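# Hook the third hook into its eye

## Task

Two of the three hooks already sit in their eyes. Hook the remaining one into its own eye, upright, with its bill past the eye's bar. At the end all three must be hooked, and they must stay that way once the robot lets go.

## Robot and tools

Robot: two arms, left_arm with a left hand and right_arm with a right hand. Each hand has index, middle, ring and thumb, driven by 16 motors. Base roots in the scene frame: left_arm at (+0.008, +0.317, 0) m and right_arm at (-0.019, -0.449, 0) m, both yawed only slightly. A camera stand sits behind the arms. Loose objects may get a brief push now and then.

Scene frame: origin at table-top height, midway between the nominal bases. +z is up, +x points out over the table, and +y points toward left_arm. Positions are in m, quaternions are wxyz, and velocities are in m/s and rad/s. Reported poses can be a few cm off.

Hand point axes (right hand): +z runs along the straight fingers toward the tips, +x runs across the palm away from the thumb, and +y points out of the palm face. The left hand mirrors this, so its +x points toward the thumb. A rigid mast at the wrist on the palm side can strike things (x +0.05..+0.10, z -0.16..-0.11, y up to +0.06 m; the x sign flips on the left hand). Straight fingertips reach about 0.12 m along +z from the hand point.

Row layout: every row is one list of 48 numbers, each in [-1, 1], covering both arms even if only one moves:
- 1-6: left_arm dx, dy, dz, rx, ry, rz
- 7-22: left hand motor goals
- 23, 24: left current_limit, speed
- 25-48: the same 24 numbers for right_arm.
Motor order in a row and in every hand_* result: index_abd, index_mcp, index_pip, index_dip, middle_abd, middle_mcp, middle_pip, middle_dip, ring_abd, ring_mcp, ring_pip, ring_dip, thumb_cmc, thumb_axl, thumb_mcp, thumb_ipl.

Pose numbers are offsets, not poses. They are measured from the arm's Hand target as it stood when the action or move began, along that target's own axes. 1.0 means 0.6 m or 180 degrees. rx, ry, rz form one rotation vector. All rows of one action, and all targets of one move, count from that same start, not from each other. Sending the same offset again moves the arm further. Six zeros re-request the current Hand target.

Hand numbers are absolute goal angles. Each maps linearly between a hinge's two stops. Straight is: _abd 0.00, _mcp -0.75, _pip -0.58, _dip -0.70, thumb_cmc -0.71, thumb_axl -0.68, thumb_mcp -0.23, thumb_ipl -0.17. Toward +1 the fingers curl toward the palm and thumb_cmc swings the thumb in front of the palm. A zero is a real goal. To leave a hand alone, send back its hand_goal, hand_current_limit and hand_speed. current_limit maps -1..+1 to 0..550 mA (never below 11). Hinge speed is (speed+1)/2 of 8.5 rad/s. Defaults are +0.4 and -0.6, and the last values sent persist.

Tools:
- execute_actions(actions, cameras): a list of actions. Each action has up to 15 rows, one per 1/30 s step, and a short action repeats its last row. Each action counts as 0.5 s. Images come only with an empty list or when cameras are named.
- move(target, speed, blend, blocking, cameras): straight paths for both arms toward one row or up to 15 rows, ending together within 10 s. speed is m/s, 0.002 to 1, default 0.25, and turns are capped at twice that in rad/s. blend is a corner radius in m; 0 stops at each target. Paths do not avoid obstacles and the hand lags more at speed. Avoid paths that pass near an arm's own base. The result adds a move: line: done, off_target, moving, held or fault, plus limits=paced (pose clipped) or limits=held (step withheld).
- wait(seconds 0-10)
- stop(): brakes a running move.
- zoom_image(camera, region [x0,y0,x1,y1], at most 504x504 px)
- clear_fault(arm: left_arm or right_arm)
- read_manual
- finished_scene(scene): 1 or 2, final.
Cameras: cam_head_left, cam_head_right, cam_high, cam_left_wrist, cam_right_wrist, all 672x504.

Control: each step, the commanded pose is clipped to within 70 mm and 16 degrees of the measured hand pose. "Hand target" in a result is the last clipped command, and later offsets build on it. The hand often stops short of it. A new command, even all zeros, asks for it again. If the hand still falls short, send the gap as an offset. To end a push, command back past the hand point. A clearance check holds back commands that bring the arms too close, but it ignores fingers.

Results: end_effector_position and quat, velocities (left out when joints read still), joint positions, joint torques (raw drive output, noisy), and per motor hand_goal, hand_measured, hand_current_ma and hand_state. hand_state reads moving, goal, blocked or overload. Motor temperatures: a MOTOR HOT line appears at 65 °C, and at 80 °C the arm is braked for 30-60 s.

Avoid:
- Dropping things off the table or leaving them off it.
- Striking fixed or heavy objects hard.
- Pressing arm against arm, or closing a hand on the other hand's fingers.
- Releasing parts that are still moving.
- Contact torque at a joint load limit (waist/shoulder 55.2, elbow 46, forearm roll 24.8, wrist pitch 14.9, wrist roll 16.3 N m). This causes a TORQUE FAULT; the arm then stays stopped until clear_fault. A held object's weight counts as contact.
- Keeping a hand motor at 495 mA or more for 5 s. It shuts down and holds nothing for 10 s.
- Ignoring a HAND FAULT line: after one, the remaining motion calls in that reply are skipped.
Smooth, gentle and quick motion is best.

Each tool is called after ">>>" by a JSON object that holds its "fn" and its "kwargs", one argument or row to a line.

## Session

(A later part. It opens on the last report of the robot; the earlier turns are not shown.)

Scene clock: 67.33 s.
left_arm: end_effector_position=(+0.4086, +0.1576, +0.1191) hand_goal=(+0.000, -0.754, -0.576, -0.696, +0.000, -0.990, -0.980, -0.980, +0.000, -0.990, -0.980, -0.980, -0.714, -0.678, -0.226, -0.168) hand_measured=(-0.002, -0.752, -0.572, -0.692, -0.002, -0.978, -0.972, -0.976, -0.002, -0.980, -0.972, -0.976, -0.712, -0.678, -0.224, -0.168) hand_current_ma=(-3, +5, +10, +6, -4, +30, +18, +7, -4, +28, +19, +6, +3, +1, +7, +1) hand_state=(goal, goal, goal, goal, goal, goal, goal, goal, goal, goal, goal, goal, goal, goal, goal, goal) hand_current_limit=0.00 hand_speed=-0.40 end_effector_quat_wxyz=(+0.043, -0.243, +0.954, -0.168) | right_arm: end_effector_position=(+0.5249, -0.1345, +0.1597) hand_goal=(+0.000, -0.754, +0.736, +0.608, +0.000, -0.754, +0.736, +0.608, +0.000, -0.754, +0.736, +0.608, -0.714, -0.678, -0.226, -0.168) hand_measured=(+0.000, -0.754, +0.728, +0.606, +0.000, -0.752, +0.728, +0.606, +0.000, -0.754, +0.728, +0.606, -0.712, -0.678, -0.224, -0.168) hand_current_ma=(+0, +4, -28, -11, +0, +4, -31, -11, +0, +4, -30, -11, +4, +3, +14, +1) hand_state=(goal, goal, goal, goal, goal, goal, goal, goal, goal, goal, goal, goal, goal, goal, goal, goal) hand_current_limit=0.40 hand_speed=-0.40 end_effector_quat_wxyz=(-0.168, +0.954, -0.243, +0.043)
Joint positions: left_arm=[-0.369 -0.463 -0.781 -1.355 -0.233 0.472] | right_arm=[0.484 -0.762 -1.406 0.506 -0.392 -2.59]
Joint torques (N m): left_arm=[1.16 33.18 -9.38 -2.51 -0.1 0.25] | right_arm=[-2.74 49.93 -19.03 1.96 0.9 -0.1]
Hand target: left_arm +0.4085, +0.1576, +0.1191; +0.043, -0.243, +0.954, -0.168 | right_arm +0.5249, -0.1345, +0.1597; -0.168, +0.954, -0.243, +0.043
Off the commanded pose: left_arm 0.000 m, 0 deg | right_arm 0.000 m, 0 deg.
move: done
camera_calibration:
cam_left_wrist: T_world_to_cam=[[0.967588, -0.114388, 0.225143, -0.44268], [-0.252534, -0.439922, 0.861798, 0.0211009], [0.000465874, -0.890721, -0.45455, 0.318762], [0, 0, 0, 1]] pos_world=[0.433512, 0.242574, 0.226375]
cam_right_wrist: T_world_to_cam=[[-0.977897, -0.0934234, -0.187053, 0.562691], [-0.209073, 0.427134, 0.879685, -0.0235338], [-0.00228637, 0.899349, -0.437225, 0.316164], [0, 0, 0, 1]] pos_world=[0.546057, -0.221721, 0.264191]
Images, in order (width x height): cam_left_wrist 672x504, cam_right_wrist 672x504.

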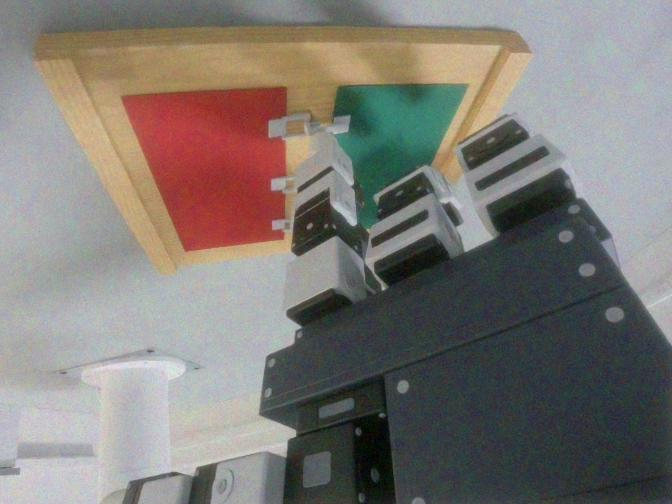

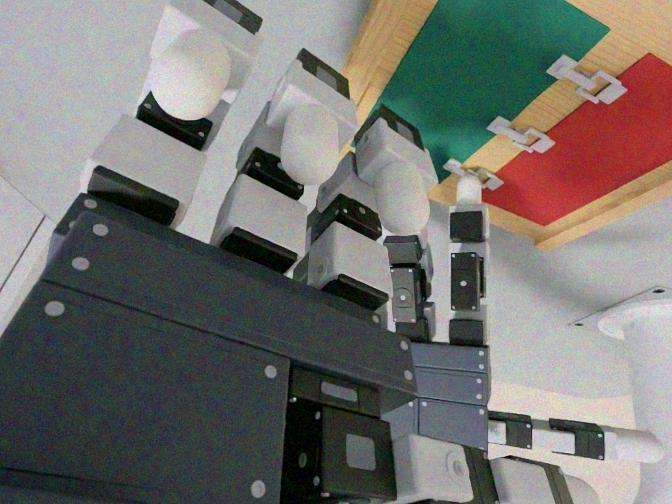

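>>> {"fn": "move", "kwargs": {
  "target": [0,0.0017,0.0047,0,0,0, 0,-0.754,-0.576,-0.696, 0,-0.99,-0.98,-0.98, 0,-0.99,-0.98,-0.98, -0.714,-0.678,-0.226,-0.168,0.0,-0.4, 0,0,0,0,0,0, 0,-0.754,0.737,0.609, 0,-0.754,0.737,0.609, 0,-0.754,0.737,0.609,-0.714,-0.678,-0.226,-0.168,0.4,-0.4],
  "speed": 0.05,
  "cameras": ["cam_left_wrist","cam_right_wrist"]
}}

>>> {"fn": "zoom_image", "kwargs": {
  "camera": "cam_right_wrist",
  "region": [430, 130, 530, 230]
}}

>>> {"fn": "zoom_image", "kwargs": {
  "camera": "cam_left_wrist",
  "region": [250, 70, 370, 190]
}}

Scene clock: 68.60 s.
left_arm: end_effector_position=(+0.4086, +0.1576, +0.1161) hand_goal=(+0.000, -0.754, -0.576, -0.696, +0.000, -0.990, -0.980, -0.980, +0.000, -0.990, -0.980, -0.980, -0.714, -0.678, -0.226, -0.168) hand_measured=(-0.002, -0.758, -0.578, -0.696, -0.002, -0.978, -0.972, -0.976, -0.002, -0.980, -0.972, -0.976, -0.712, -0.678, -0.224, -0.168) hand_current_ma=(-3, -8, -3, +1, -4, +30, +18, +7, -4, +28, +19, +6, +3, +1, +7, +1) hand_state=(goal, goal, goal, goal, goal, goal, goal, goal, goal, goal, goal, goal, goal, goal, goal, goal) hand_current_limit=0.00 hand_speed=-0.40 end_effector_quat_wxyz=(+0.043, -0.243, +0.954, -0.168) | right_arm: end_effector_position=(+0.5249, -0.1345, +0.1597) hand_goal=(+0.000, -0.754, +0.736, +0.608, +0.000, -0.754, +0.736, +0.608, +0.000, -0.754, +0.736, +0.608, -0.714, -0.678, -0.226, -0.168) hand_measured=(+0.000, -0.754, +0.728, +0.606, +0.000, -0.752, +0.728, +0.606, +0.000, -0.754, +0.728, +0.606, -0.712, -0.678, -0.224, -0.168) hand_current_ma=(+0, +4, -28, -11, +0, +4, -31, -11, +0, +4, -30, -11, +4, +3, +14, +1) hand_state=(goal, goal, goal, goal, goal, goal, goal, goal, goal, goal, goal, goal, goal, goal, goal, goal) hand_current_limit=0.40 hand_speed=-0.40 end_effector_quat_wxyz=(-0.168, +0.954, -0.243, +0.043)
Joint positions: left_arm=[-0.369 -0.47 -0.781 -1.382 -0.232 0.5] | right_arm=[0.484 -0.762 -1.406 0.506 -0.392 -2.59]
Joint torques (N m): left_arm=[0.28 32.49 -9.41 -1.75 0.01 0.18] | right_arm=[-3.37 49.18 -19.01 2.24 0.89 0.08]
Hand target: left_arm +0.4086, +0.1576, +0.1161; +0.043, -0.243, +0.954, -0.168 | right_arm +0.5249, -0.1345, +0.1597; -0.168, +0.954, -0.243, +0.043
Off the commanded pose: left_arm 0.000 m, 0 deg | right_arm 0.000 m, 0 deg.
move: done
camera_calibration:
cam_left_wrist: T_world_to_cam=[[0.967588, -0.114388, 0.225143, -0.442005], [-0.252534, -0.439922, 0.861798, 0.0236863], [0.000465874, -0.890721, -0.45455, 0.317398], [0, 0, 0, 1]] pos_world=[0.433512, 0.242574, 0.223375]
cam_right_wrist: T_world_to_cam=[[-0.977897, -0.0934234, -0.187053, 0.562691], [-0.209073, 0.427134, 0.879685, -0.0235338], [-0.00228637, 0.899349, -0.437225, 0.316164], [0, 0, 0, 1]] pos_world=[0.546057, -0.221721, 0.264191]
Images, in order (width x height): cam_left_wrist 672x504, cam_right_wrist 672x504.

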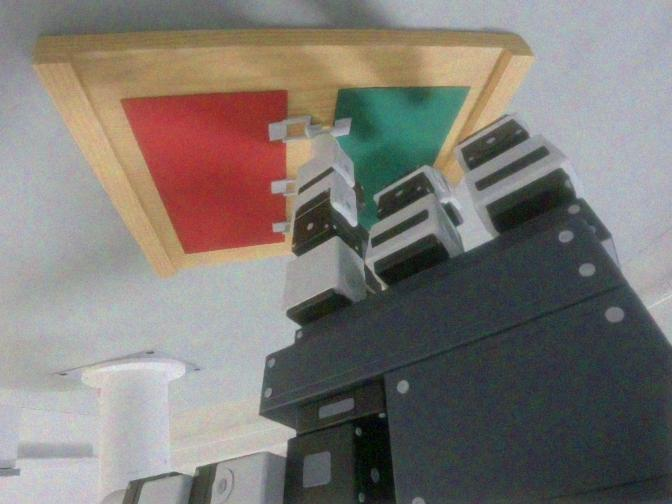

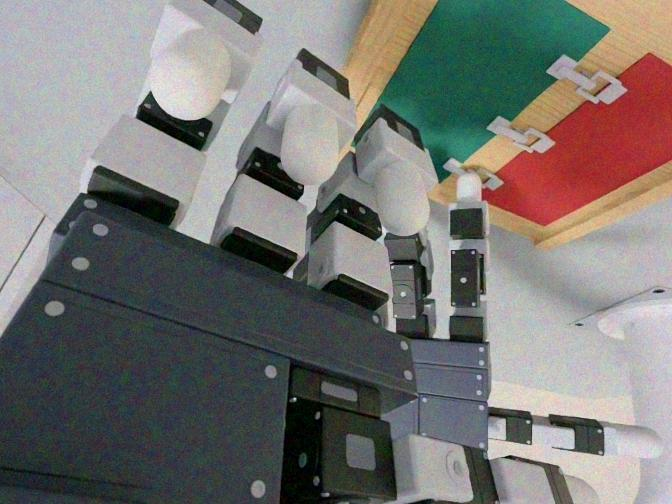

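Scaled by 5.040.

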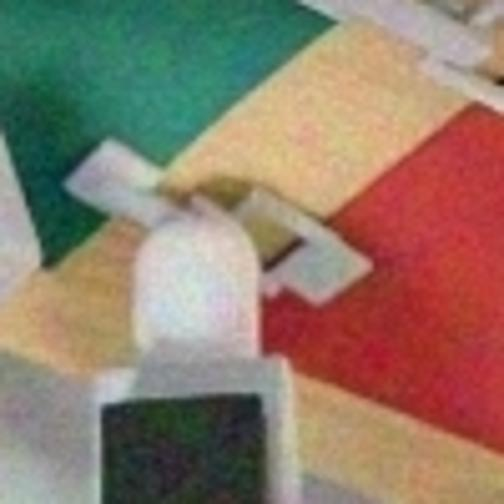

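Scaled by 4.200.

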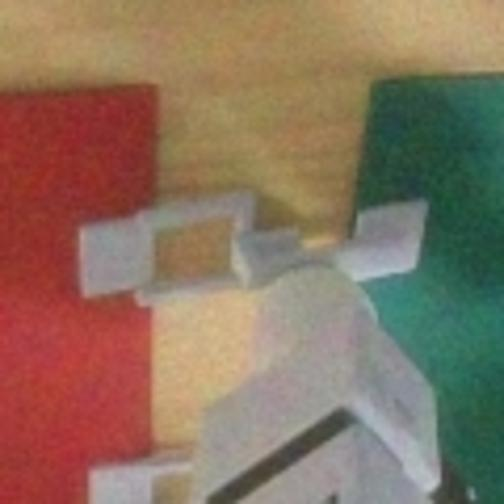

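>>> {"fn": "move", "kwargs": {
  "target": [0,0.0017,0.0047,0,0,0, 0,-0.754,-0.576,-0.696, 0,-0.99,-0.98,-0.98, 0,-0.99,-0.98,-0.98, -0.714,-0.678,-0.226,-0.168,0.0,-0.4, 0,0,0,0,0,0, 0,-0.754,0.737,0.609, 0,-0.754,0.737,0.609, 0,-0.754,0.737,0.609,-0.714,-0.678,-0.226,-0.168,0.4,-0.4],
  "speed": 0.05,
  "cameras": ["cam_left_wrist","cam_right_wrist"]
}}

>>> {"fn": "zoom_image", "kwargs": {
  "camera": "cam_left_wrist",
  "region": [250, 70, 370, 190]
}}

Scene clock: 70.40 s.
left_arm: end_effector_position=(+0.4086, +0.1576, +0.1131) hand_goal=(+0.000, -0.754, -0.576, -0.696, +0.000, -0.990, -0.980, -0.980, +0.000, -0.990, -0.980, -0.980, -0.714, -0.678, -0.226, -0.168) hand_measured=(-0.004, -0.774, -0.588, -0.700, -0.002, -0.978, -0.972, -0.976, -0.002, -0.980, -0.972, -0.976, -0.712, -0.678, -0.224, -0.168) hand_current_ma=(-6, -61, -28, -10, -4, +30, +18, +7, -4, +28, +19, +6, +3, +1, +7, +1) hand_state=(goal, blocked, goal, goal, goal, goal, goal, goal, goal, goal, goal, goal, goal, goal, goal, goal) hand_current_limit=0.00 hand_speed=-0.40 end_effector_quat_wxyz=(+0.043, -0.243, +0.954, -0.168) | right_arm: end_effector_position=(+0.5249, -0.1345, +0.1597) hand_goal=(+0.000, -0.754, +0.736, +0.608, +0.000, -0.754, +0.736, +0.608, +0.000, -0.754, +0.736, +0.608, -0.714, -0.678, -0.226, -0.168) hand_measured=(+0.000, -0.754, +0.728, +0.606, +0.000, -0.752, +0.728, +0.606, +0.000, -0.754, +0.728, +0.606, -0.712, -0.678, -0.224, -0.168) hand_current_ma=(+0, +4, -28, -11, +0, +4, -31, -11, +0, +4, -30, -11, +4, +3, +14, +1) hand_state=(goal, goal, goal, goal, goal, goal, goal, goal, goal, goal, goal, goal, goal, goal, goal, goal) hand_current_limit=0.40 hand_speed=-0.40 end_effector_quat_wxyz=(-0.168, +0.954, -0.243, +0.043)
Joint positions: left_arm=[-0.369 -0.477 -0.781 -1.409 -0.231 0.528] | right_arm=[0.484 -0.762 -1.406 0.506 -0.392 -2.59]
Joint torques (N m): left_arm=[-0.22 32.63 -8.76 -2.53 0.25 0.21] | right_arm=[-2.04 49.76 -20.18 1.87 0.79 -0.09]
Hand target: left_arm +0.4086, +0.1576, +0.1131; +0.043, -0.243, +0.954, -0.168 | right_arm +0.5249, -0.1345, +0.1597; -0.168, +0.954, -0.243, +0.043
Off the commanded pose: left_arm 0.000 m, 0 deg | right_arm 0.000 m, 0 deg.
move: done
camera_calibration:
cam_left_wrist: T_world_to_cam=[[0.967588, -0.114388, 0.225143, -0.441329], [-0.252534, -0.439922, 0.861798, 0.0262717], [0.000465874, -0.890721, -0.45455, 0.316035], [0, 0, 0, 1]] pos_world=[0.433512, 0.242574, 0.220375]
cam_right_wrist: T_world_to_cam=[[-0.977897, -0.0934234, -0.187053, 0.562691], [-0.209073, 0.427134, 0.879685, -0.0235338], [-0.00228637, 0.899349, -0.437225, 0.316164], [0, 0, 0, 1]] pos_world=[0.546057, -0.221721, 0.264191]
Images, in order (width x height): cam_left_wrist 672x504, cam_right_wrist 672x504.

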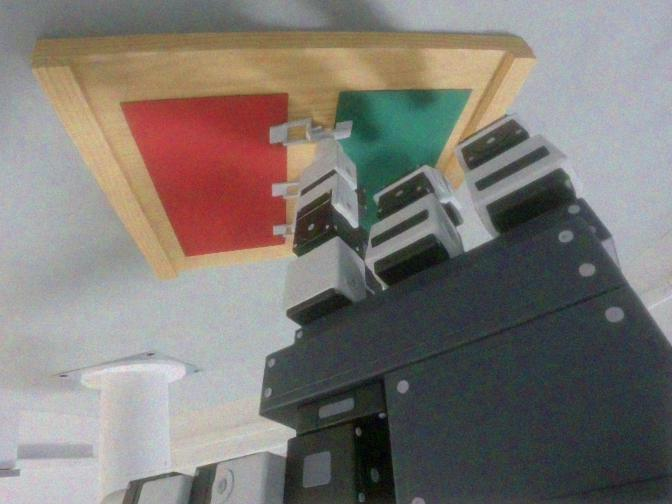

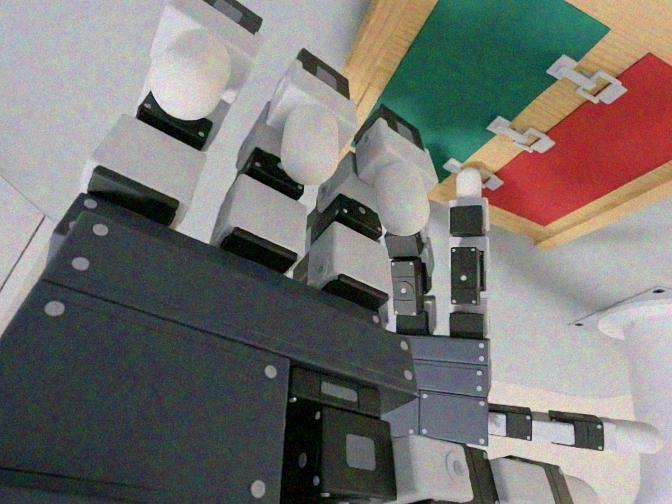

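Scaled by 4.200.

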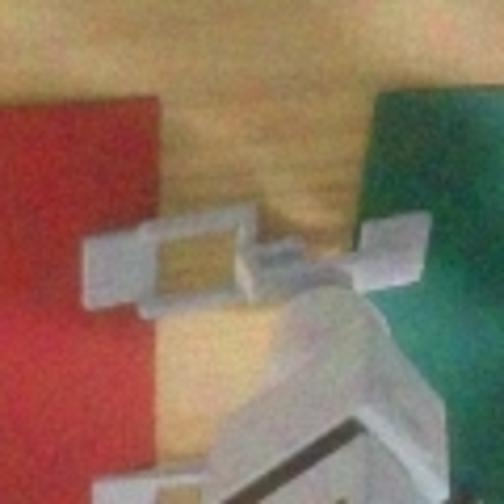

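>>> {"fn": "zoom_image", "kwargs": {
  "camera": "cam_left_wrist",
  "region": [260, 110, 360, 160]
}}

>>> {"fn": "zoom_image", "kwargs": {
  "camera": "cam_right_wrist",
  "region": [430, 130, 530, 230]
}}

Scaled by 5.040.

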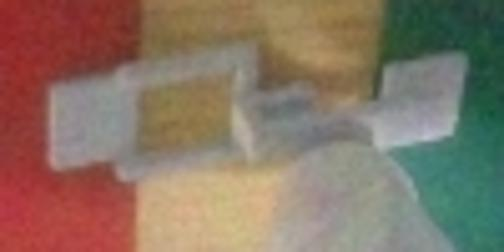

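Scaled by 5.040.

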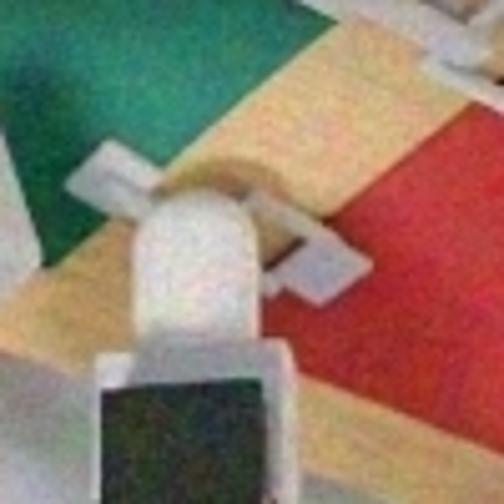

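>>> {"fn": "move", "kwargs": {
  "target": [0.0098,0.0085,-0.0031,0,0,0, 0,-0.754,-0.576,-0.696, 0,-0.99,-0.98,-0.98, 0,-0.99,-0.98,-0.98, -0.714,-0.678,-0.226,-0.168,0.0,-0.4, 0,0,0,0,0,0, 0,-0.754,0.737,0.609, 0,-0.754,0.737,0.609, 0,-0.754,0.737,0.609,-0.714,-0.678,-0.226,-0.168,0.4,-0.4],
  "speed": 0.04,
  "cameras": ["cam_left_wrist","cam_right_wrist"]
}}

>>> {"fn": "zoom_image", "kwargs": {
  "camera": "cam_left_wrist",
  "region": [250, 90, 370, 180]
}}

>>> {"fn": "zoom_image", "kwargs": {
  "camera": "cam_right_wrist",
  "region": [430, 130, 530, 230]
}}

Scene clock: 72.27 s.
left_arm: end_effector_position=(+0.4008, +0.1596, +0.1131) hand_goal=(+0.000, -0.754, -0.576, -0.696, +0.000, -0.990, -0.980, -0.980, +0.000, -0.990, -0.980, -0.980, -0.714, -0.678, -0.226, -0.168) hand_measured=(-0.002, -0.776, -0.588, -0.702, -0.002, -0.978, -0.972, -0.976, -0.002, -0.980, -0.972, -0.976, -0.712, -0.678, -0.224, -0.168) hand_current_ma=(-3, -64, -30, -12, -4, +30, +18, +7, -4, +28, +19, +6, +3, +1, +7, +1) hand_state=(goal, blocked, goal, goal, goal, goal, goal, goal, goal, goal, goal, goal, goal, goal, goal, goal) hand_current_limit=0.00 hand_speed=-0.40 end_effector_quat_wxyz=(+0.043, -0.243, +0.954, -0.168) | right_arm: end_effector_position=(+0.5249, -0.1345, +0.1597) hand_goal=(+0.000, -0.754, +0.736, +0.608, +0.000, -0.754, +0.736, +0.608, +0.000, -0.754, +0.736, +0.608, -0.714, -0.678, -0.226, -0.168) hand_measured=(+0.000, -0.754, +0.728, +0.606, +0.000, -0.752, +0.728, +0.606, +0.000, -0.754, +0.728, +0.606, -0.712, -0.678, -0.224, -0.168) hand_current_ma=(+0, +4, -28, -11, +0, +4, -31, -11, +0, +4, -30, -11, +4, +3, +14, +1) hand_state=(goal, goal, goal, goal, goal, goal, goal, goal, goal, goal, goal, goal, goal, goal, goal, goal) hand_current_limit=0.40 hand_speed=-0.40 end_effector_quat_wxyz=(-0.168, +0.954, -0.243, +0.043)
Joint positions: left_arm=[-0.371 -0.463 -0.759 -1.448 -0.229 0.567] | right_arm=[0.484 -0.762 -1.406 0.506 -0.392 -2.59]
Joint torques (N m): left_arm=[-1.72 41.6 -8.72 -2.56 -0.05 0.23] | right_arm=[-2.93 50.58 -18.41 1.95 0.91 0.28]
Hand target: left_arm +0.4008, +0.1596, +0.1131; +0.043, -0.243, +0.954, -0.168 | right_arm +0.5249, -0.1345, +0.1597; -0.168, +0.954, -0.243, +0.043
Off the commanded pose: left_arm 0.000 m, 0 deg | right_arm 0.000 m, 0 deg.
move: done
camera_calibration:
cam_left_wrist: T_world_to_cam=[[0.967615, -0.114339, 0.225049, -0.433665], [-0.252429, -0.439935, 0.861822, 0.0251162], [0.000467392, -0.890721, -0.454551, 0.31773], [0, 0, 0, 1]] pos_world=[0.425812, 0.244474, 0.220375]
cam_right_wrist: T_world_to_cam=[[-0.977897, -0.0934234, -0.187053, 0.562691], [-0.209073, 0.427134, 0.879685, -0.0235338], [-0.00228637, 0.899349, -0.437225, 0.316164], [0, 0, 0, 1]] pos_world=[0.546057, -0.221721, 0.264191]
Images, in order (width x height): cam_left_wrist 672x504, cam_right_wrist 672x504.

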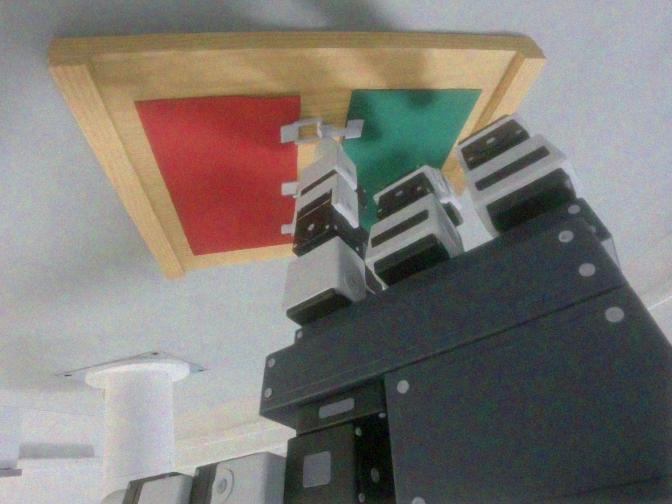

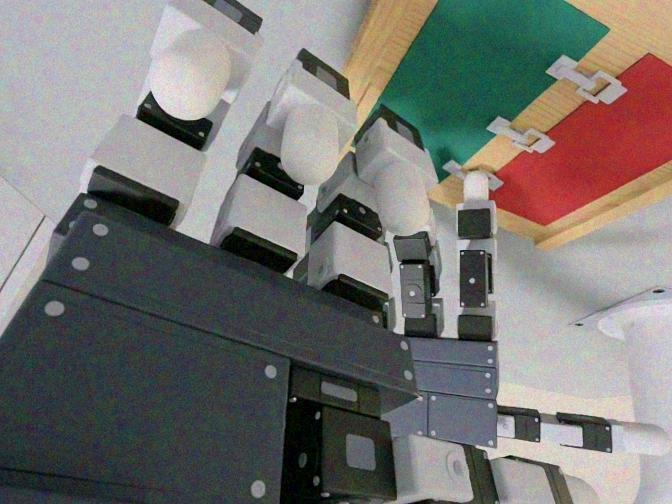

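Scaled by 4.200.

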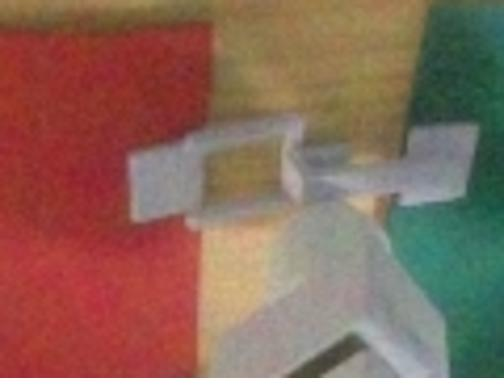

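Scaled by 5.040.

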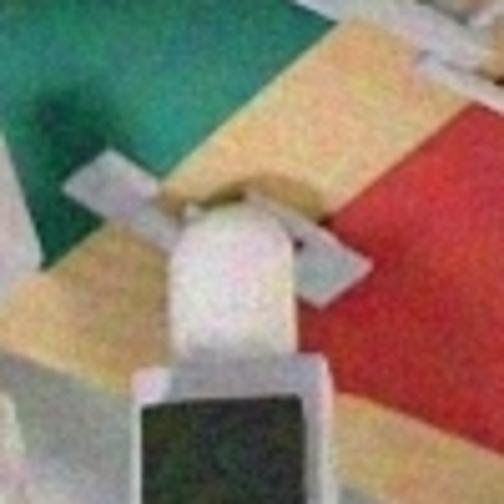

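>>> {"fn": "move", "kwargs": {
  "target": [0,-0.0057,-0.0157,0,0,0, 0,-0.754,-0.576,-0.696, 0,-0.99,-0.98,-0.98, 0,-0.99,-0.98,-0.98, -0.714,-0.678,-0.226,-0.168,0.4,-0.4, 0,0,0,0,0,0, 0,-0.754,0.737,0.609, 0,-0.754,0.737,0.609, 0,-0.754,0.737,0.609,-0.714,-0.678,-0.226,-0.168,0.4,-0.4],
  "speed": 0.1,
  "cameras": ["cam_left_wrist","cam_right_wrist"]
}}

>>> {"fn": "zoom_image", "kwargs": {
  "camera": "cam_left_wrist",
  "region": [250, 90, 370, 180]
}}

>>> {"fn": "zoom_image", "kwargs": {
  "camera": "cam_right_wrist",
  "region": [430, 130, 530, 230]
}}

Scene clock: 75.27 s.
left_arm: end_effector_position=(+0.4008, +0.1596, +0.1231) hand_goal=(+0.000, -0.754, -0.576, -0.696, +0.000, -0.990, -0.980, -0.980, +0.000, -0.990, -0.980, -0.980, -0.714, -0.678, -0.226, -0.168) hand_measured=(-0.002, -0.752, -0.578, -0.698, -0.002, -0.978, -0.972, -0.976, -0.002, -0.980, -0.972, -0.976, -0.712, -0.678, -0.224, -0.168) hand_current_ma=(-3, +4, -3, -5, -4, +30, +18, +7, -4, +28, +19, +6, +3, +1, +7, +1) hand_state=(goal, goal, goal, goal, goal, goal, goal, goal, goal, goal, goal, goal, goal, goal, goal, goal) hand_current_limit=0.40 hand_speed=-0.40 end_effector_quat_wxyz=(+0.043, -0.243, +0.954, -0.168) | right_arm: end_effector_position=(+0.5249, -0.1345, +0.1597) hand_goal=(+0.000, -0.754, +0.736, +0.608, +0.000, -0.754, +0.736, +0.608, +0.000, -0.754, +0.736, +0.608, -0.714, -0.678, -0.226, -0.168) hand_measured=(+0.000, -0.754, +0.728, +0.606, +0.000, -0.752, +0.728, +0.606, +0.000, -0.754, +0.728, +0.606, -0.712, -0.678, -0.224, -0.168) hand_current_ma=(+0, +4, -28, -11, +0, +4, -31, -11, +0, +4, -30, -11, +4, +3, +14, +1) hand_state=(goal, goal, goal, goal, goal, goal, goal, goal, goal, goal, goal, goal, goal, goal, goal, goal) hand_current_limit=0.40 hand_speed=-0.40 end_effector_quat_wxyz=(-0.168, +0.954, -0.243, +0.043)
Joint positions: left_arm=[-0.371 -0.44 -0.758 -1.355 -0.233 0.47] | right_arm=[0.484 -0.762 -1.406 0.506 -0.392 -2.59]
Joint torques (N m): left_arm=[-2.42 41 -11.75 0.22 -0.59 -0.21] | right_arm=[-2.54 49.8 -19.86 1.62 0.74 -0.03]
Hand target: left_arm +0.4008, +0.1596, +0.1231; +0.043, -0.243, +0.954, -0.168 | right_arm +0.5249, -0.1345, +0.1597; -0.168, +0.954, -0.243, +0.043
Off the commanded pose: left_arm 0.000 m, 0 deg | right_arm 0.000 m, 0 deg.
move: done
camera_calibration:
cam_left_wrist: T_world_to_cam=[[0.967615, -0.114253, 0.225094, -0.435838], [-0.25243, -0.439958, 0.86181, 0.0165254], [0.000567379, -0.890721, -0.45455, 0.322322], [0, 0, 0, 1]] pos_world=[0.425712, 0.244574, 0.230375]
cam_right_wrist: T_world_to_cam=[[-0.977897, -0.0934234, -0.187053, 0.562691], [-0.209073, 0.427134, 0.879685, -0.0235338], [-0.00228637, 0.899349, -0.437225, 0.316164], [0, 0, 0, 1]] pos_world=[0.546057, -0.221721, 0.264191]
Images, in order (width x height): cam_left_wrist 672x504, cam_right_wrist 672x504.

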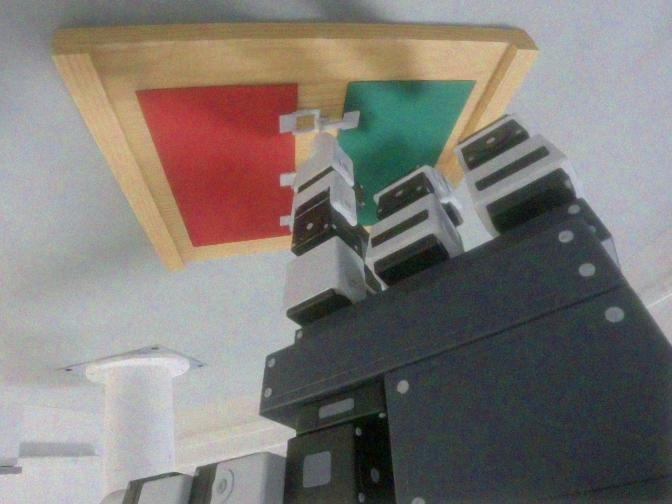

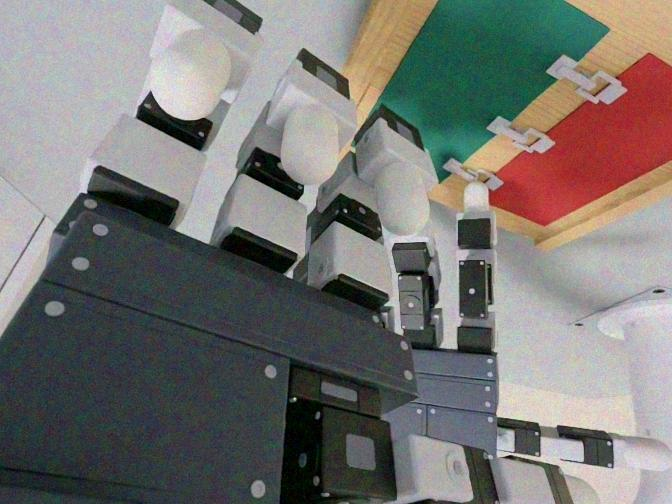

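Scaled by 4.200.

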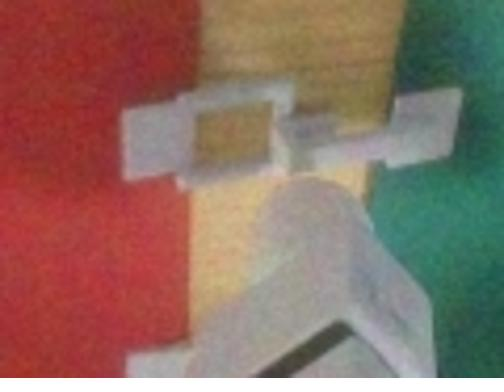

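Scaled by 5.040.

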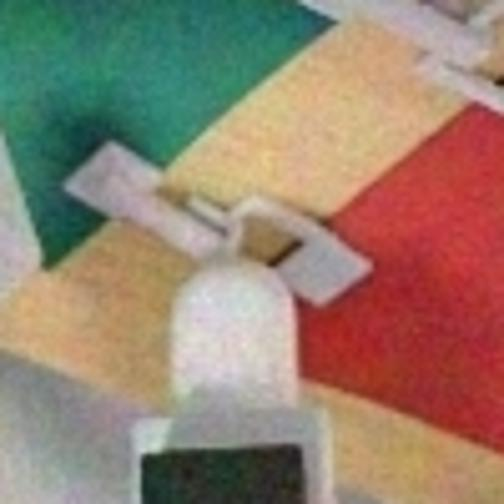

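>>> {"fn": "move", "kwargs": {
  "target": [-0.012,-0.0865,-0.0417,-0.111,0,0, 0,-0.754,-0.576,-0.696, 0,-0.99,-0.98,-0.98, 0,-0.99,-0.98,-0.98, -0.714,-0.678,-0.226,-0.168,0.4,-0.4, 0.0319,0.055,-0.02,0,0,0, 0,-0.754,0.737,0.609, 0,-0.754,0.737,0.609, 0,-0.754,0.737,0.609,-0.714,-0.678,-0.226,-0.168,0.4,-0.4],
  "speed": 0.12,
  "cameras": ["cam_left_wrist","cam_right_wrist"]
}}

>>> {"fn": "zoom_image", "kwargs": {
  "camera": "cam_left_wrist",
  "region": [250, 90, 370, 180]
}}

>>> {"fn": "zoom_image", "kwargs": {
  "camera": "cam_right_wrist",
  "region": [430, 130, 530, 230]
}}

Scene clock: 82.70 s.
left_arm: end_effector_position=(+0.4263, +0.1277, +0.1644) hand_goal=(+0.000, -0.754, -0.576, -0.696, +0.000, -0.990, -0.980, -0.980, +0.000, -0.990, -0.980, -0.980, -0.714, -0.678, -0.226, -0.168) hand_measured=(-0.002, -0.752, -0.578, -0.698, -0.002, -0.978, -0.972, -0.976, -0.002, -0.980, -0.972, -0.976, -0.712, -0.678, -0.224, -0.168) hand_current_ma=(-3, +5, -2, -5, -4, +30, +17, +7, -4, +28, +17, +6, +3, +1, +7, +1) hand_state=(goal, goal, goal, goal, goal, goal, goal, goal, goal, goal, goal, goal, goal, goal, goal, goal) hand_current_limit=0.40 hand_speed=-0.40 end_effector_quat_wxyz=(+0.000, -0.247, +0.969, +0.000) | right_arm: end_effector_position=(+0.5249, -0.1745, +0.1597) hand_goal=(+0.000, -0.754, +0.736, +0.608, +0.000, -0.754, +0.736, +0.608, +0.000, -0.754, +0.736, +0.608, -0.714, -0.678, -0.226, -0.168) hand_measured=(+0.000, -0.754, +0.728, +0.606, +0.000, -0.752, +0.728, +0.606, +0.000, -0.754, +0.728, +0.606, -0.712, -0.678, -0.224, -0.168) hand_current_ma=(+0, +4, -28, -11, +0, +4, -31, -11, +0, +4, -30, -11, +4, +3, +14, +1) hand_state=(goal, goal, goal, goal, goal, goal, goal, goal, goal, goal, goal, goal, goal, goal, goal, goal) hand_current_limit=0.40 hand_speed=-0.40 end_effector_quat_wxyz=(-0.168, +0.954, -0.243, +0.043)
Joint positions: left_arm=[-0.508 -0.572 -1.056 0.002 -0.483 -0.988] | right_arm=[0.428 -0.723 -1.34 0.564 -0.386 -2.702]
Joint torques (N m): left_arm=[-1.69 41.14 -13.67 0.68 -0.48 -0.22] | right_arm=[-2.53 48.39 -18.72 1.96 0.91 -0.2]
Hand target: left_arm +0.4263, +0.1277, +0.1644; +0.000, -0.247, +0.969, +0.000 | right_arm +0.5249, -0.1745, +0.1597; -0.168, +0.954, -0.243, +0.043
Off the commanded pose: left_arm 0.000 m, 0 deg | right_arm 0.000 m, 0 deg.
move: done
camera_calibration:
cam_left_wrist: T_world_to_cam=[[0.988254, -0.15165, 0.0188523, -0.443681], [-0.118757, -0.684482, 0.719292, -0.0289635], [-0.0961768, -0.713082, -0.694452, 0.370604], [0, 0, 0, 1]] pos_world=[0.470674, 0.177162, 0.286565]
cam_right_wrist: T_world_to_cam=[[-0.977897, -0.0934234, -0.187053, 0.558955], [-0.209073, 0.427134, 0.879685, -0.00644851], [-0.00228637, 0.899349, -0.437225, 0.352138], [0, 0, 0, 1]] pos_world=[0.546057, -0.261721, 0.264191]
Images, in order (width x height): cam_left_wrist 672x504, cam_right_wrist 672x504.

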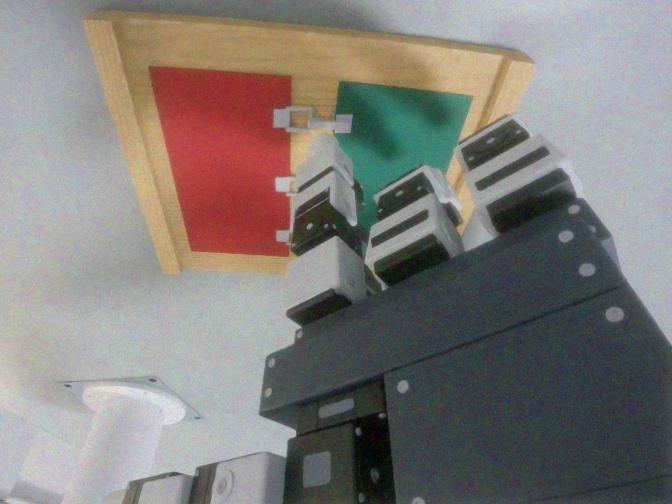

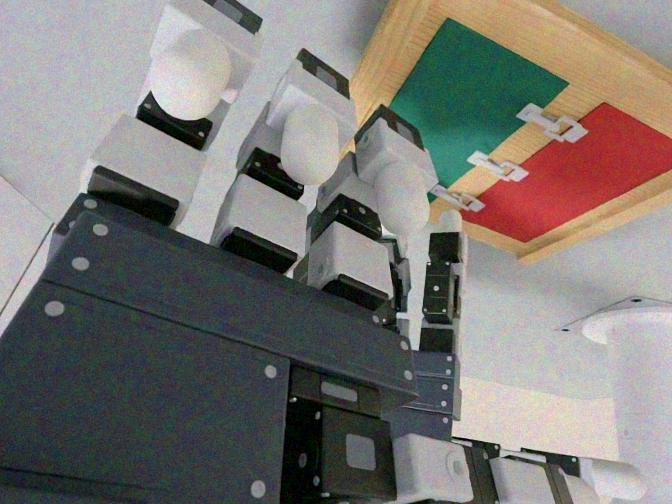

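Scaled by 4.200.

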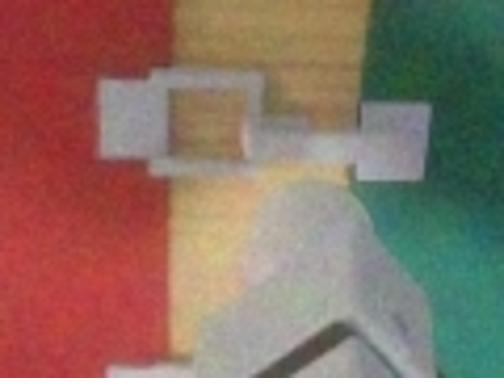

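Scaled by 5.040.

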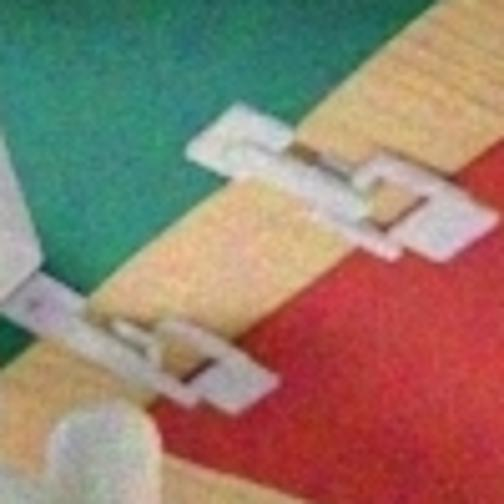

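>>> {"fn": "move", "kwargs": {
  "target": [0.0017,0.0038,0.0217,0,0,0, 0,-0.754,-0.576,-0.696, 0,-0.99,-0.98,-0.98, 0,-0.99,-0.98,-0.98, -0.714,-0.678,-0.226,-0.168,0.4,-0.4, 0,0,0,0,0,0, 0,-0.754,0.737,0.609, 0,-0.754,0.737,0.609, 0,-0.754,0.737,0.609,-0.714,-0.678,-0.226,-0.168,0.4,-0.4],
  "speed": 0.06,
  "cameras": ["cam_left_wrist","cam_right_wrist"]
}}

>>> {"fn": "zoom_image", "kwargs": {
  "camera": "cam_left_wrist",
  "region": [250, 90, 370, 180]
}}

>>> {"fn": "zoom_image", "kwargs": {
  "camera": "cam_right_wrist",
  "region": [420, 150, 520, 250]
}}

Scene clock: 85.80 s.
left_arm: end_effector_position=(+0.4244, +0.1292, +0.1514) hand_goal=(+0.000, -0.754, -0.576, -0.696, +0.000, -0.990, -0.980, -0.980, +0.000, -0.990, -0.980, -0.980, -0.714, -0.678, -0.226, -0.168) hand_measured=(-0.002, -0.752, -0.578, -0.698, -0.002, -0.978, -0.972, -0.976, -0.002, -0.980, -0.972, -0.976, -0.712, -0.678, -0.224, -0.168) hand_current_ma=(-3, +5, -2, -5, -4, +30, +16, +7, -4, +28, +17, +6, +3, +1, +7, +1) hand_state=(goal, goal, goal, goal, goal, goal, goal, goal, goal, goal, goal, goal, goal, goal, goal, goal) hand_current_limit=0.40 hand_speed=-0.40 end_effector_quat_wxyz=(+0.000, -0.247, +0.969, +0.000) | right_arm: end_effector_position=(+0.5249, -0.1745, +0.1597) hand_goal=(+0.000, -0.754, +0.736, +0.608, +0.000, -0.754, +0.736, +0.608, +0.000, -0.754, +0.736, +0.608, -0.714, -0.678, -0.226, -0.168) hand_measured=(+0.000, -0.754, +0.728, +0.606, +0.000, -0.752, +0.728, +0.606, +0.000, -0.754, +0.728, +0.606, -0.712, -0.678, -0.224, -0.168) hand_current_ma=(+0, +4, -28, -11, +0, +4, -31, -11, +0, +4, -30, -11, +4, +3, +14, +1) hand_state=(goal, goal, goal, goal, goal, goal, goal, goal, goal, goal, goal, goal, goal, goal, goal, goal) hand_current_limit=0.40 hand_speed=-0.40 end_effector_quat_wxyz=(-0.168, +0.954, -0.243, +0.043)
Joint positions: left_arm=[-0.507 -0.591 -1.047 0.002 -0.455 -0.987] | right_arm=[0.428 -0.723 -1.34 0.565 -0.386 -2.702]
Joint torques (N m): left_arm=[1.61 41.12 -11 0.73 0.09 0.25] | right_arm=[-3.32 47.94 -18.64 2.03 0.86 0.01]
Hand target: left_arm +0.4244, +0.1292, +0.1514; +0.000, -0.247, +0.969, +0.000 | right_arm +0.5249, -0.1745, +0.1597; -0.168, +0.954, -0.243, +0.043
Off the commanded pose: left_arm 0.000 m, 0 deg | right_arm 0.000 m, 0 deg.
move: done
camera_calibration:
cam_left_wrist: T_world_to_cam=[[0.988243, -0.151719, 0.0189225, -0.441233], [-0.118855, -0.684466, 0.719291, -0.0187804], [-0.0961781, -0.713083, -0.694451, 0.362454], [0, 0, 0, 1]] pos_world=[0.468674, 0.178662, 0.273565]
cam_right_wrist: T_world_to_cam=[[-0.977897, -0.0934234, -0.187053, 0.558955], [-0.209073, 0.427134, 0.879685, -0.00644851], [-0.00228637, 0.899349, -0.437225, 0.352138], [0, 0, 0, 1]] pos_world=[0.546057, -0.261721, 0.264191]
Images, in order (width x height): cam_left_wrist 672x504, cam_right_wrist 672x504.

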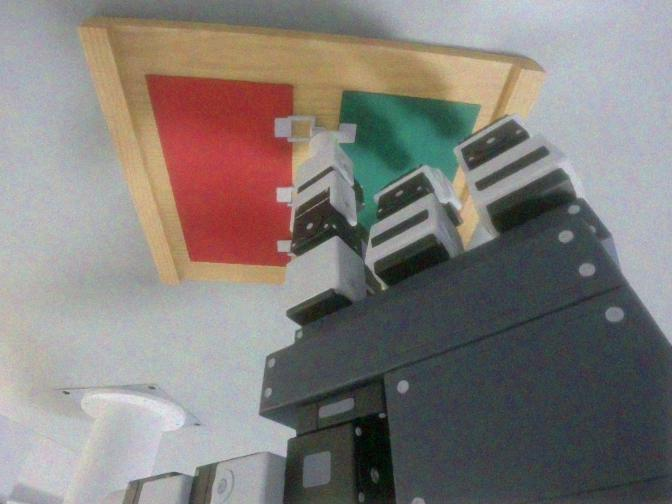

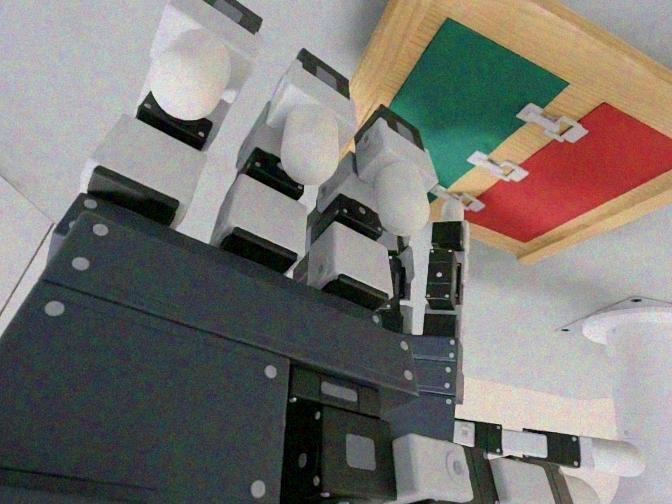

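Scaled by 4.200.

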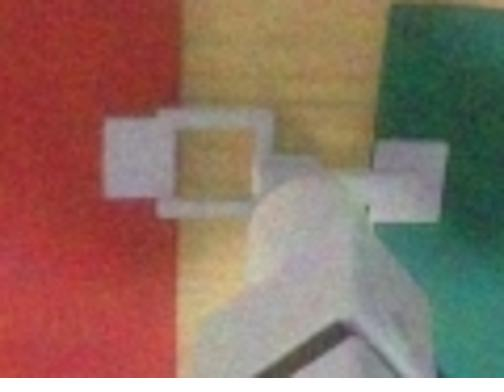

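Scaled by 5.040.

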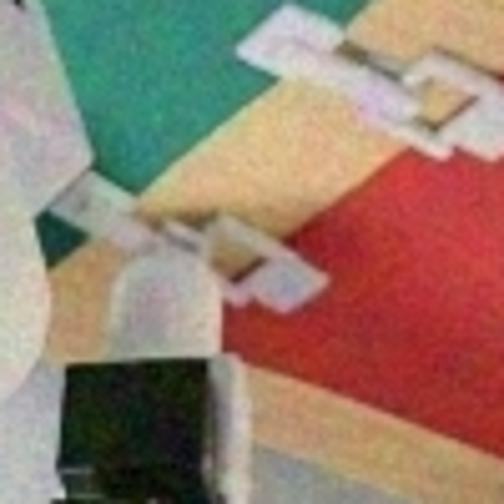

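>>> {"fn": "move", "kwargs": {
  "target": [0,0.0005,0.006,0,0,0, 0,-0.754,-0.576,-0.696, 0,-0.99,-0.98,-0.98, 0,-0.99,-0.98,-0.98, -0.714,-0.678,-0.226,-0.168,0.6,-0.4, 0,0,0,0,0,0, 0,-0.754,0.737,0.609, 0,-0.754,0.737,0.609, 0,-0.754,0.737,0.609,-0.714,-0.678,-0.226,-0.168,0.4,-0.4],
  "speed": 0.04,
  "cameras": ["cam_left_wrist","cam_right_wrist"]
}}

>>> {"fn": "zoom_image", "kwargs": {
  "camera": "cam_left_wrist",
  "region": [250, 90, 370, 180]
}}

>>> {"fn": "zoom_image", "kwargs": {
  "camera": "cam_right_wrist",
  "region": [420, 150, 520, 250]
}}

Scene clock: 87.37 s.
left_arm: end_effector_position=(+0.4243, +0.1294, +0.1478) hand_goal=(+0.000, -0.754, -0.576, -0.696, +0.000, -0.990, -0.980, -0.980, +0.000, -0.990, -0.980, -0.980, -0.714, -0.678, -0.226, -0.168) hand_measured=(-0.002, -0.756, -0.578, -0.692, -0.002, -0.978, -0.972, -0.976, -0.002, -0.980, -0.972, -0.976, -0.712, -0.678, -0.224, -0.168) hand_current_ma=(-4, -3, -2, +9, -4, +30, +16, +7, -4, +28, +17, +6, +3, +1, +7, +1) hand_state=(goal, goal, goal, goal, goal, goal, goal, goal, goal, goal, goal, goal, goal, goal, goal, goal) hand_current_limit=0.60 hand_speed=-0.40 end_effector_quat_wxyz=(+0.001, -0.247, +0.969, +0.000) | right_arm: end_effector_position=(+0.5249, -0.1745, +0.1597) hand_goal=(+0.000, -0.754, +0.736, +0.608, +0.000, -0.754, +0.736, +0.608, +0.000, -0.754, +0.736, +0.608, -0.714, -0.678, -0.226, -0.168) hand_measured=(+0.000, -0.754, +0.728, +0.606, +0.000, -0.752, +0.728, +0.606, +0.000, -0.754, +0.728, +0.606, -0.712, -0.678, -0.224, -0.168) hand_current_ma=(+0, +4, -28, -11, +0, +4, -31, -11, +0, +4, -30, -11, +4, +3, +14, +1) hand_state=(goal, goal, goal, goal, goal, goal, goal, goal, goal, goal, goal, goal, goal, goal, goal, goal) hand_current_limit=0.40 hand_speed=-0.40 end_effector_quat_wxyz=(-0.168, +0.954, -0.243, +0.043)
Joint positions: left_arm=[-0.507 -0.597 -1.046 0.002 -0.448 -0.987] | right_arm=[0.428 -0.723 -1.34 0.565 -0.386 -2.702]
Joint torques (N m): left_arm=[1.03 27.59 -5.66 1.09 0.49 0.24] | right_arm=[-2.37 49.28 -18.84 1.95 0.79 -0.22]
Hand target: left_arm +0.4242, +0.1295, +0.1478; +0.000, -0.247, +0.969, +0.000 | right_arm +0.5249, -0.1745, +0.1597; -0.168, +0.954, -0.243, +0.043
Off the commanded pose: left_arm 0.000 m, 0 deg | right_arm 0.000 m, 0 deg.
move: done
camera_calibration:
cam_left_wrist: T_world_to_cam=[[0.98824, -0.151717, 0.0190841, -0.441065], [-0.118963, -0.684407, 0.719329, -0.0160398], [-0.0960731, -0.71314, -0.694407, 0.360177], [0, 0, 0, 1]] pos_world=[0.468573, 0.178962, 0.270065]
cam_right_wrist: T_world_to_cam=[[-0.977897, -0.0934234, -0.187053, 0.558955], [-0.209073, 0.427134, 0.879685, -0.00644851], [-0.00228637, 0.899349, -0.437225, 0.352138], [0, 0, 0, 1]] pos_world=[0.546057, -0.261721, 0.264191]
Images, in order (width x height): cam_left_wrist 672x504, cam_right_wrist 672x504.

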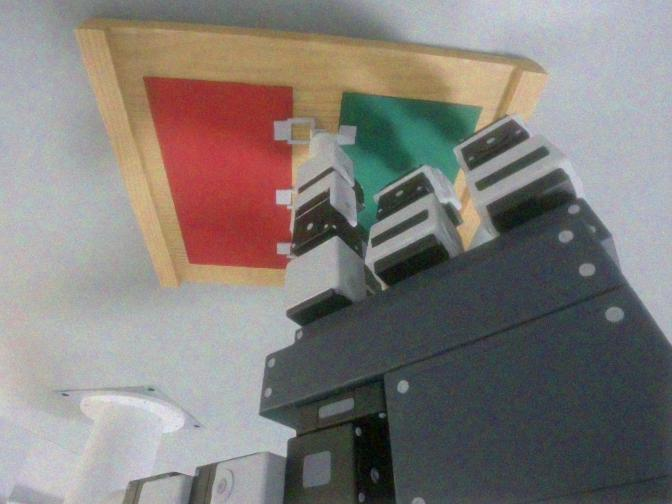

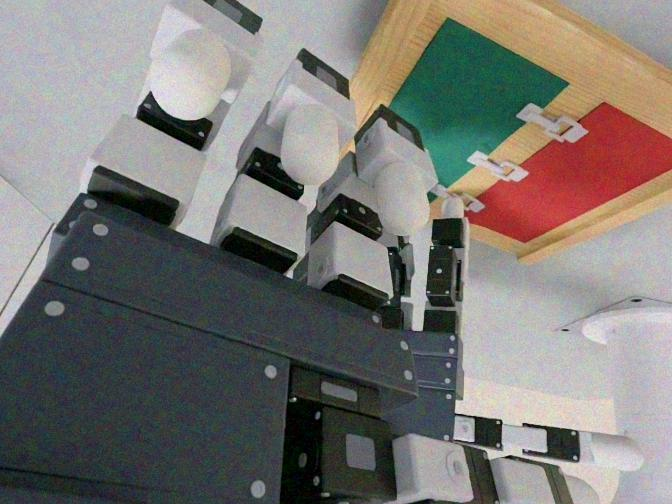

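Scaled by 4.200.

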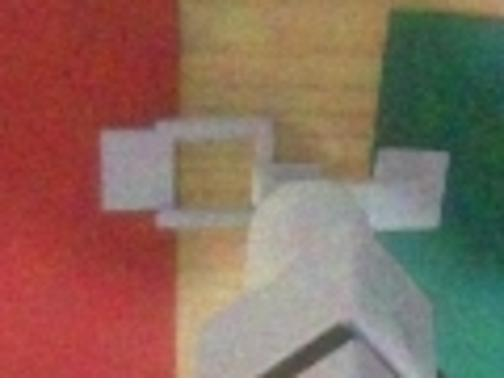

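Scaled by 5.040.

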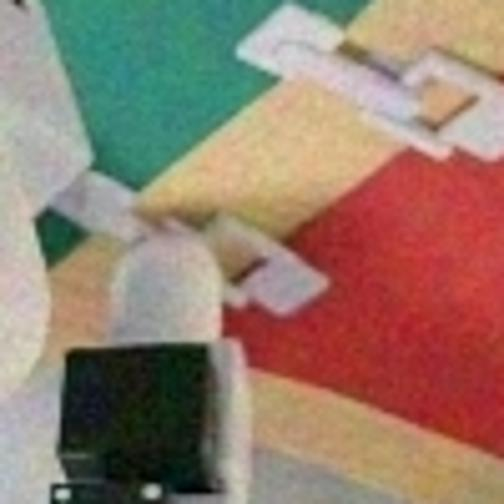

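>>> {"fn": "move", "kwargs": {
  "target": [0.0086,0.0079,0.0,0,0,0, 0,-0.754,-0.576,-0.696, 0,-0.99,-0.98,-0.98, 0,-0.99,-0.98,-0.98, -0.714,-0.678,-0.226,-0.168,0.6,-0.4, 0,0,0,0,0,0, 0,-0.754,0.737,0.609, 0,-0.754,0.737,0.609, 0,-0.754,0.737,0.609,-0.714,-0.678,-0.226,-0.168,0.4,-0.4],
  "speed": 0.04,
  "cameras": ["cam_left_wrist","cam_right_wrist"]
}}

>>> {"fn": "zoom_image", "kwargs": {
  "camera": "cam_left_wrist",
  "region": [250, 90, 370, 180]
}}

>>> {"fn": "zoom_image", "kwargs": {
  "camera": "cam_right_wrist",
  "region": [420, 150, 520, 250]
}}

Scene clock: 90.50 s.
left_arm: end_effector_position=(+0.4174, +0.1312, +0.1478) hand_goal=(+0.000, -0.754, -0.576, -0.696, +0.000, -0.990, -0.980, -0.980, +0.000, -0.990, -0.980, -0.980, -0.714, -0.678, -0.226, -0.168) hand_measured=(+0.042, -0.776, -0.584, -0.690, -0.002, -0.978, -0.972, -0.976, -0.002, -0.980, -0.972, -0.976, -0.712, -0.678, -0.224, -0.168) hand_current_ma=(+113, -69, -20, +12, -4, +30, +16, +7, -4, +28, +17, +6, +3, +1, +7, +1) hand_state=(blocked, blocked, goal, goal, goal, goal, goal, goal, goal, goal, goal, goal, goal, goal, goal, goal) hand_current_limit=0.60 hand_speed=-0.40 end_effector_quat_wxyz=(+0.000, -0.247, +0.969, +0.000) | right_arm: end_effector_position=(+0.5249, -0.1745, +0.1597) hand_goal=(+0.000, -0.754, +0.736, +0.608, +0.000, -0.754, +0.736, +0.608, +0.000, -0.754, +0.736, +0.608, -0.714, -0.678, -0.226, -0.168) hand_measured=(+0.000, -0.754, +0.728, +0.606, +0.000, -0.752, +0.728, +0.606, +0.000, -0.754, +0.728, +0.606, -0.712, -0.678, -0.224, -0.168) hand_current_ma=(+0, +4, -28, -11, +0, +4, -31, -11, +0, +4, -30, -11, +4, +3, +14, +1) hand_state=(goal, goal, goal, goal, goal, goal, goal, goal, goal, goal, goal, goal, goal, goal, goal, goal) hand_current_limit=0.40 hand_speed=-0.40 end_effector_quat_wxyz=(-0.168, +0.954, -0.243, +0.043)
Joint positions: left_arm=[-0.51 -0.585 -1.025 0.002 -0.44 -0.99] | right_arm=[0.428 -0.723 -1.34 0.565 -0.386 -2.702]
Joint torques (N m): left_arm=[-2.26 33.12 -4.68 1.03 0.25 -0.19] | right_arm=[-3.06 46.14 -18.65 1.66 0.8 -0.23]
Hand target: left_arm +0.4174, +0.1312, +0.1478; +0.000, -0.247, +0.969, +0.000 | right_arm +0.5249, -0.1745, +0.1597; -0.168, +0.954, -0.243, +0.043
Off the commanded pose: left_arm 0.000 m, 0 deg | right_arm 0.000 m, 0 deg.
move: done
camera_calibration:
cam_left_wrist: T_world_to_cam=[[0.988242, -0.15172, 0.0189223, -0.434042], [-0.118862, -0.684517, 0.719242, -0.0156164], [-0.0961708, -0.713034, -0.694502, 0.360718], [0, 0, 0, 1]] pos_world=[0.461773, 0.180662, 0.269965]
cam_right_wrist: T_world_to_cam=[[-0.977897, -0.0934234, -0.187053, 0.558955], [-0.209073, 0.427134, 0.879685, -0.00644851], [-0.00228637, 0.899349, -0.437225, 0.352138], [0, 0, 0, 1]] pos_world=[0.546057, -0.261721, 0.264191]
Images, in order (width x height): cam_left_wrist 672x504, cam_right_wrist 672x504.

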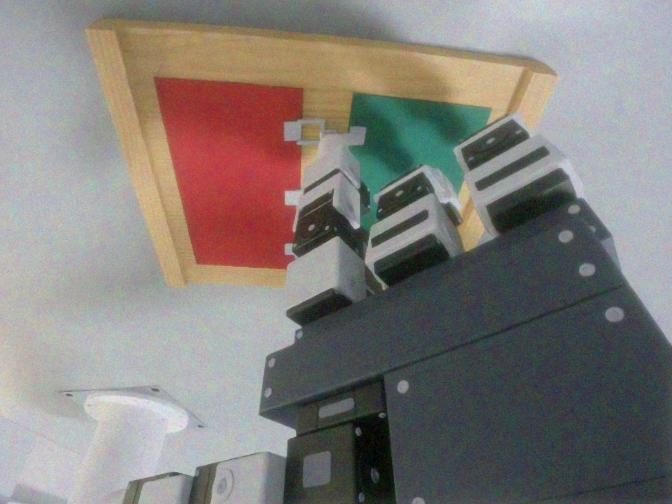

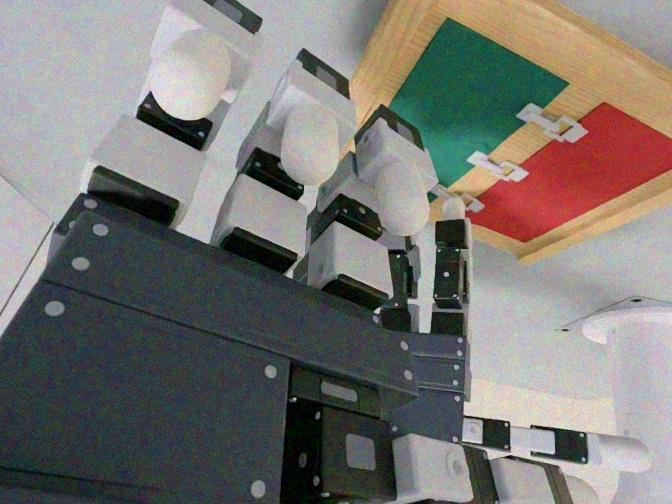

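Scaled by 4.200.

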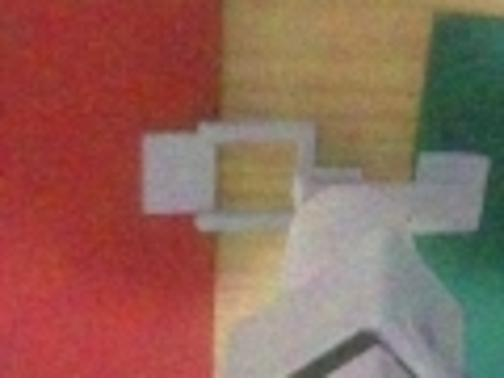

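Scaled by 5.040.

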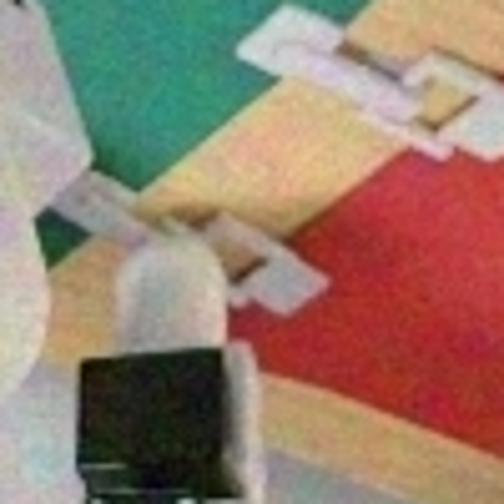

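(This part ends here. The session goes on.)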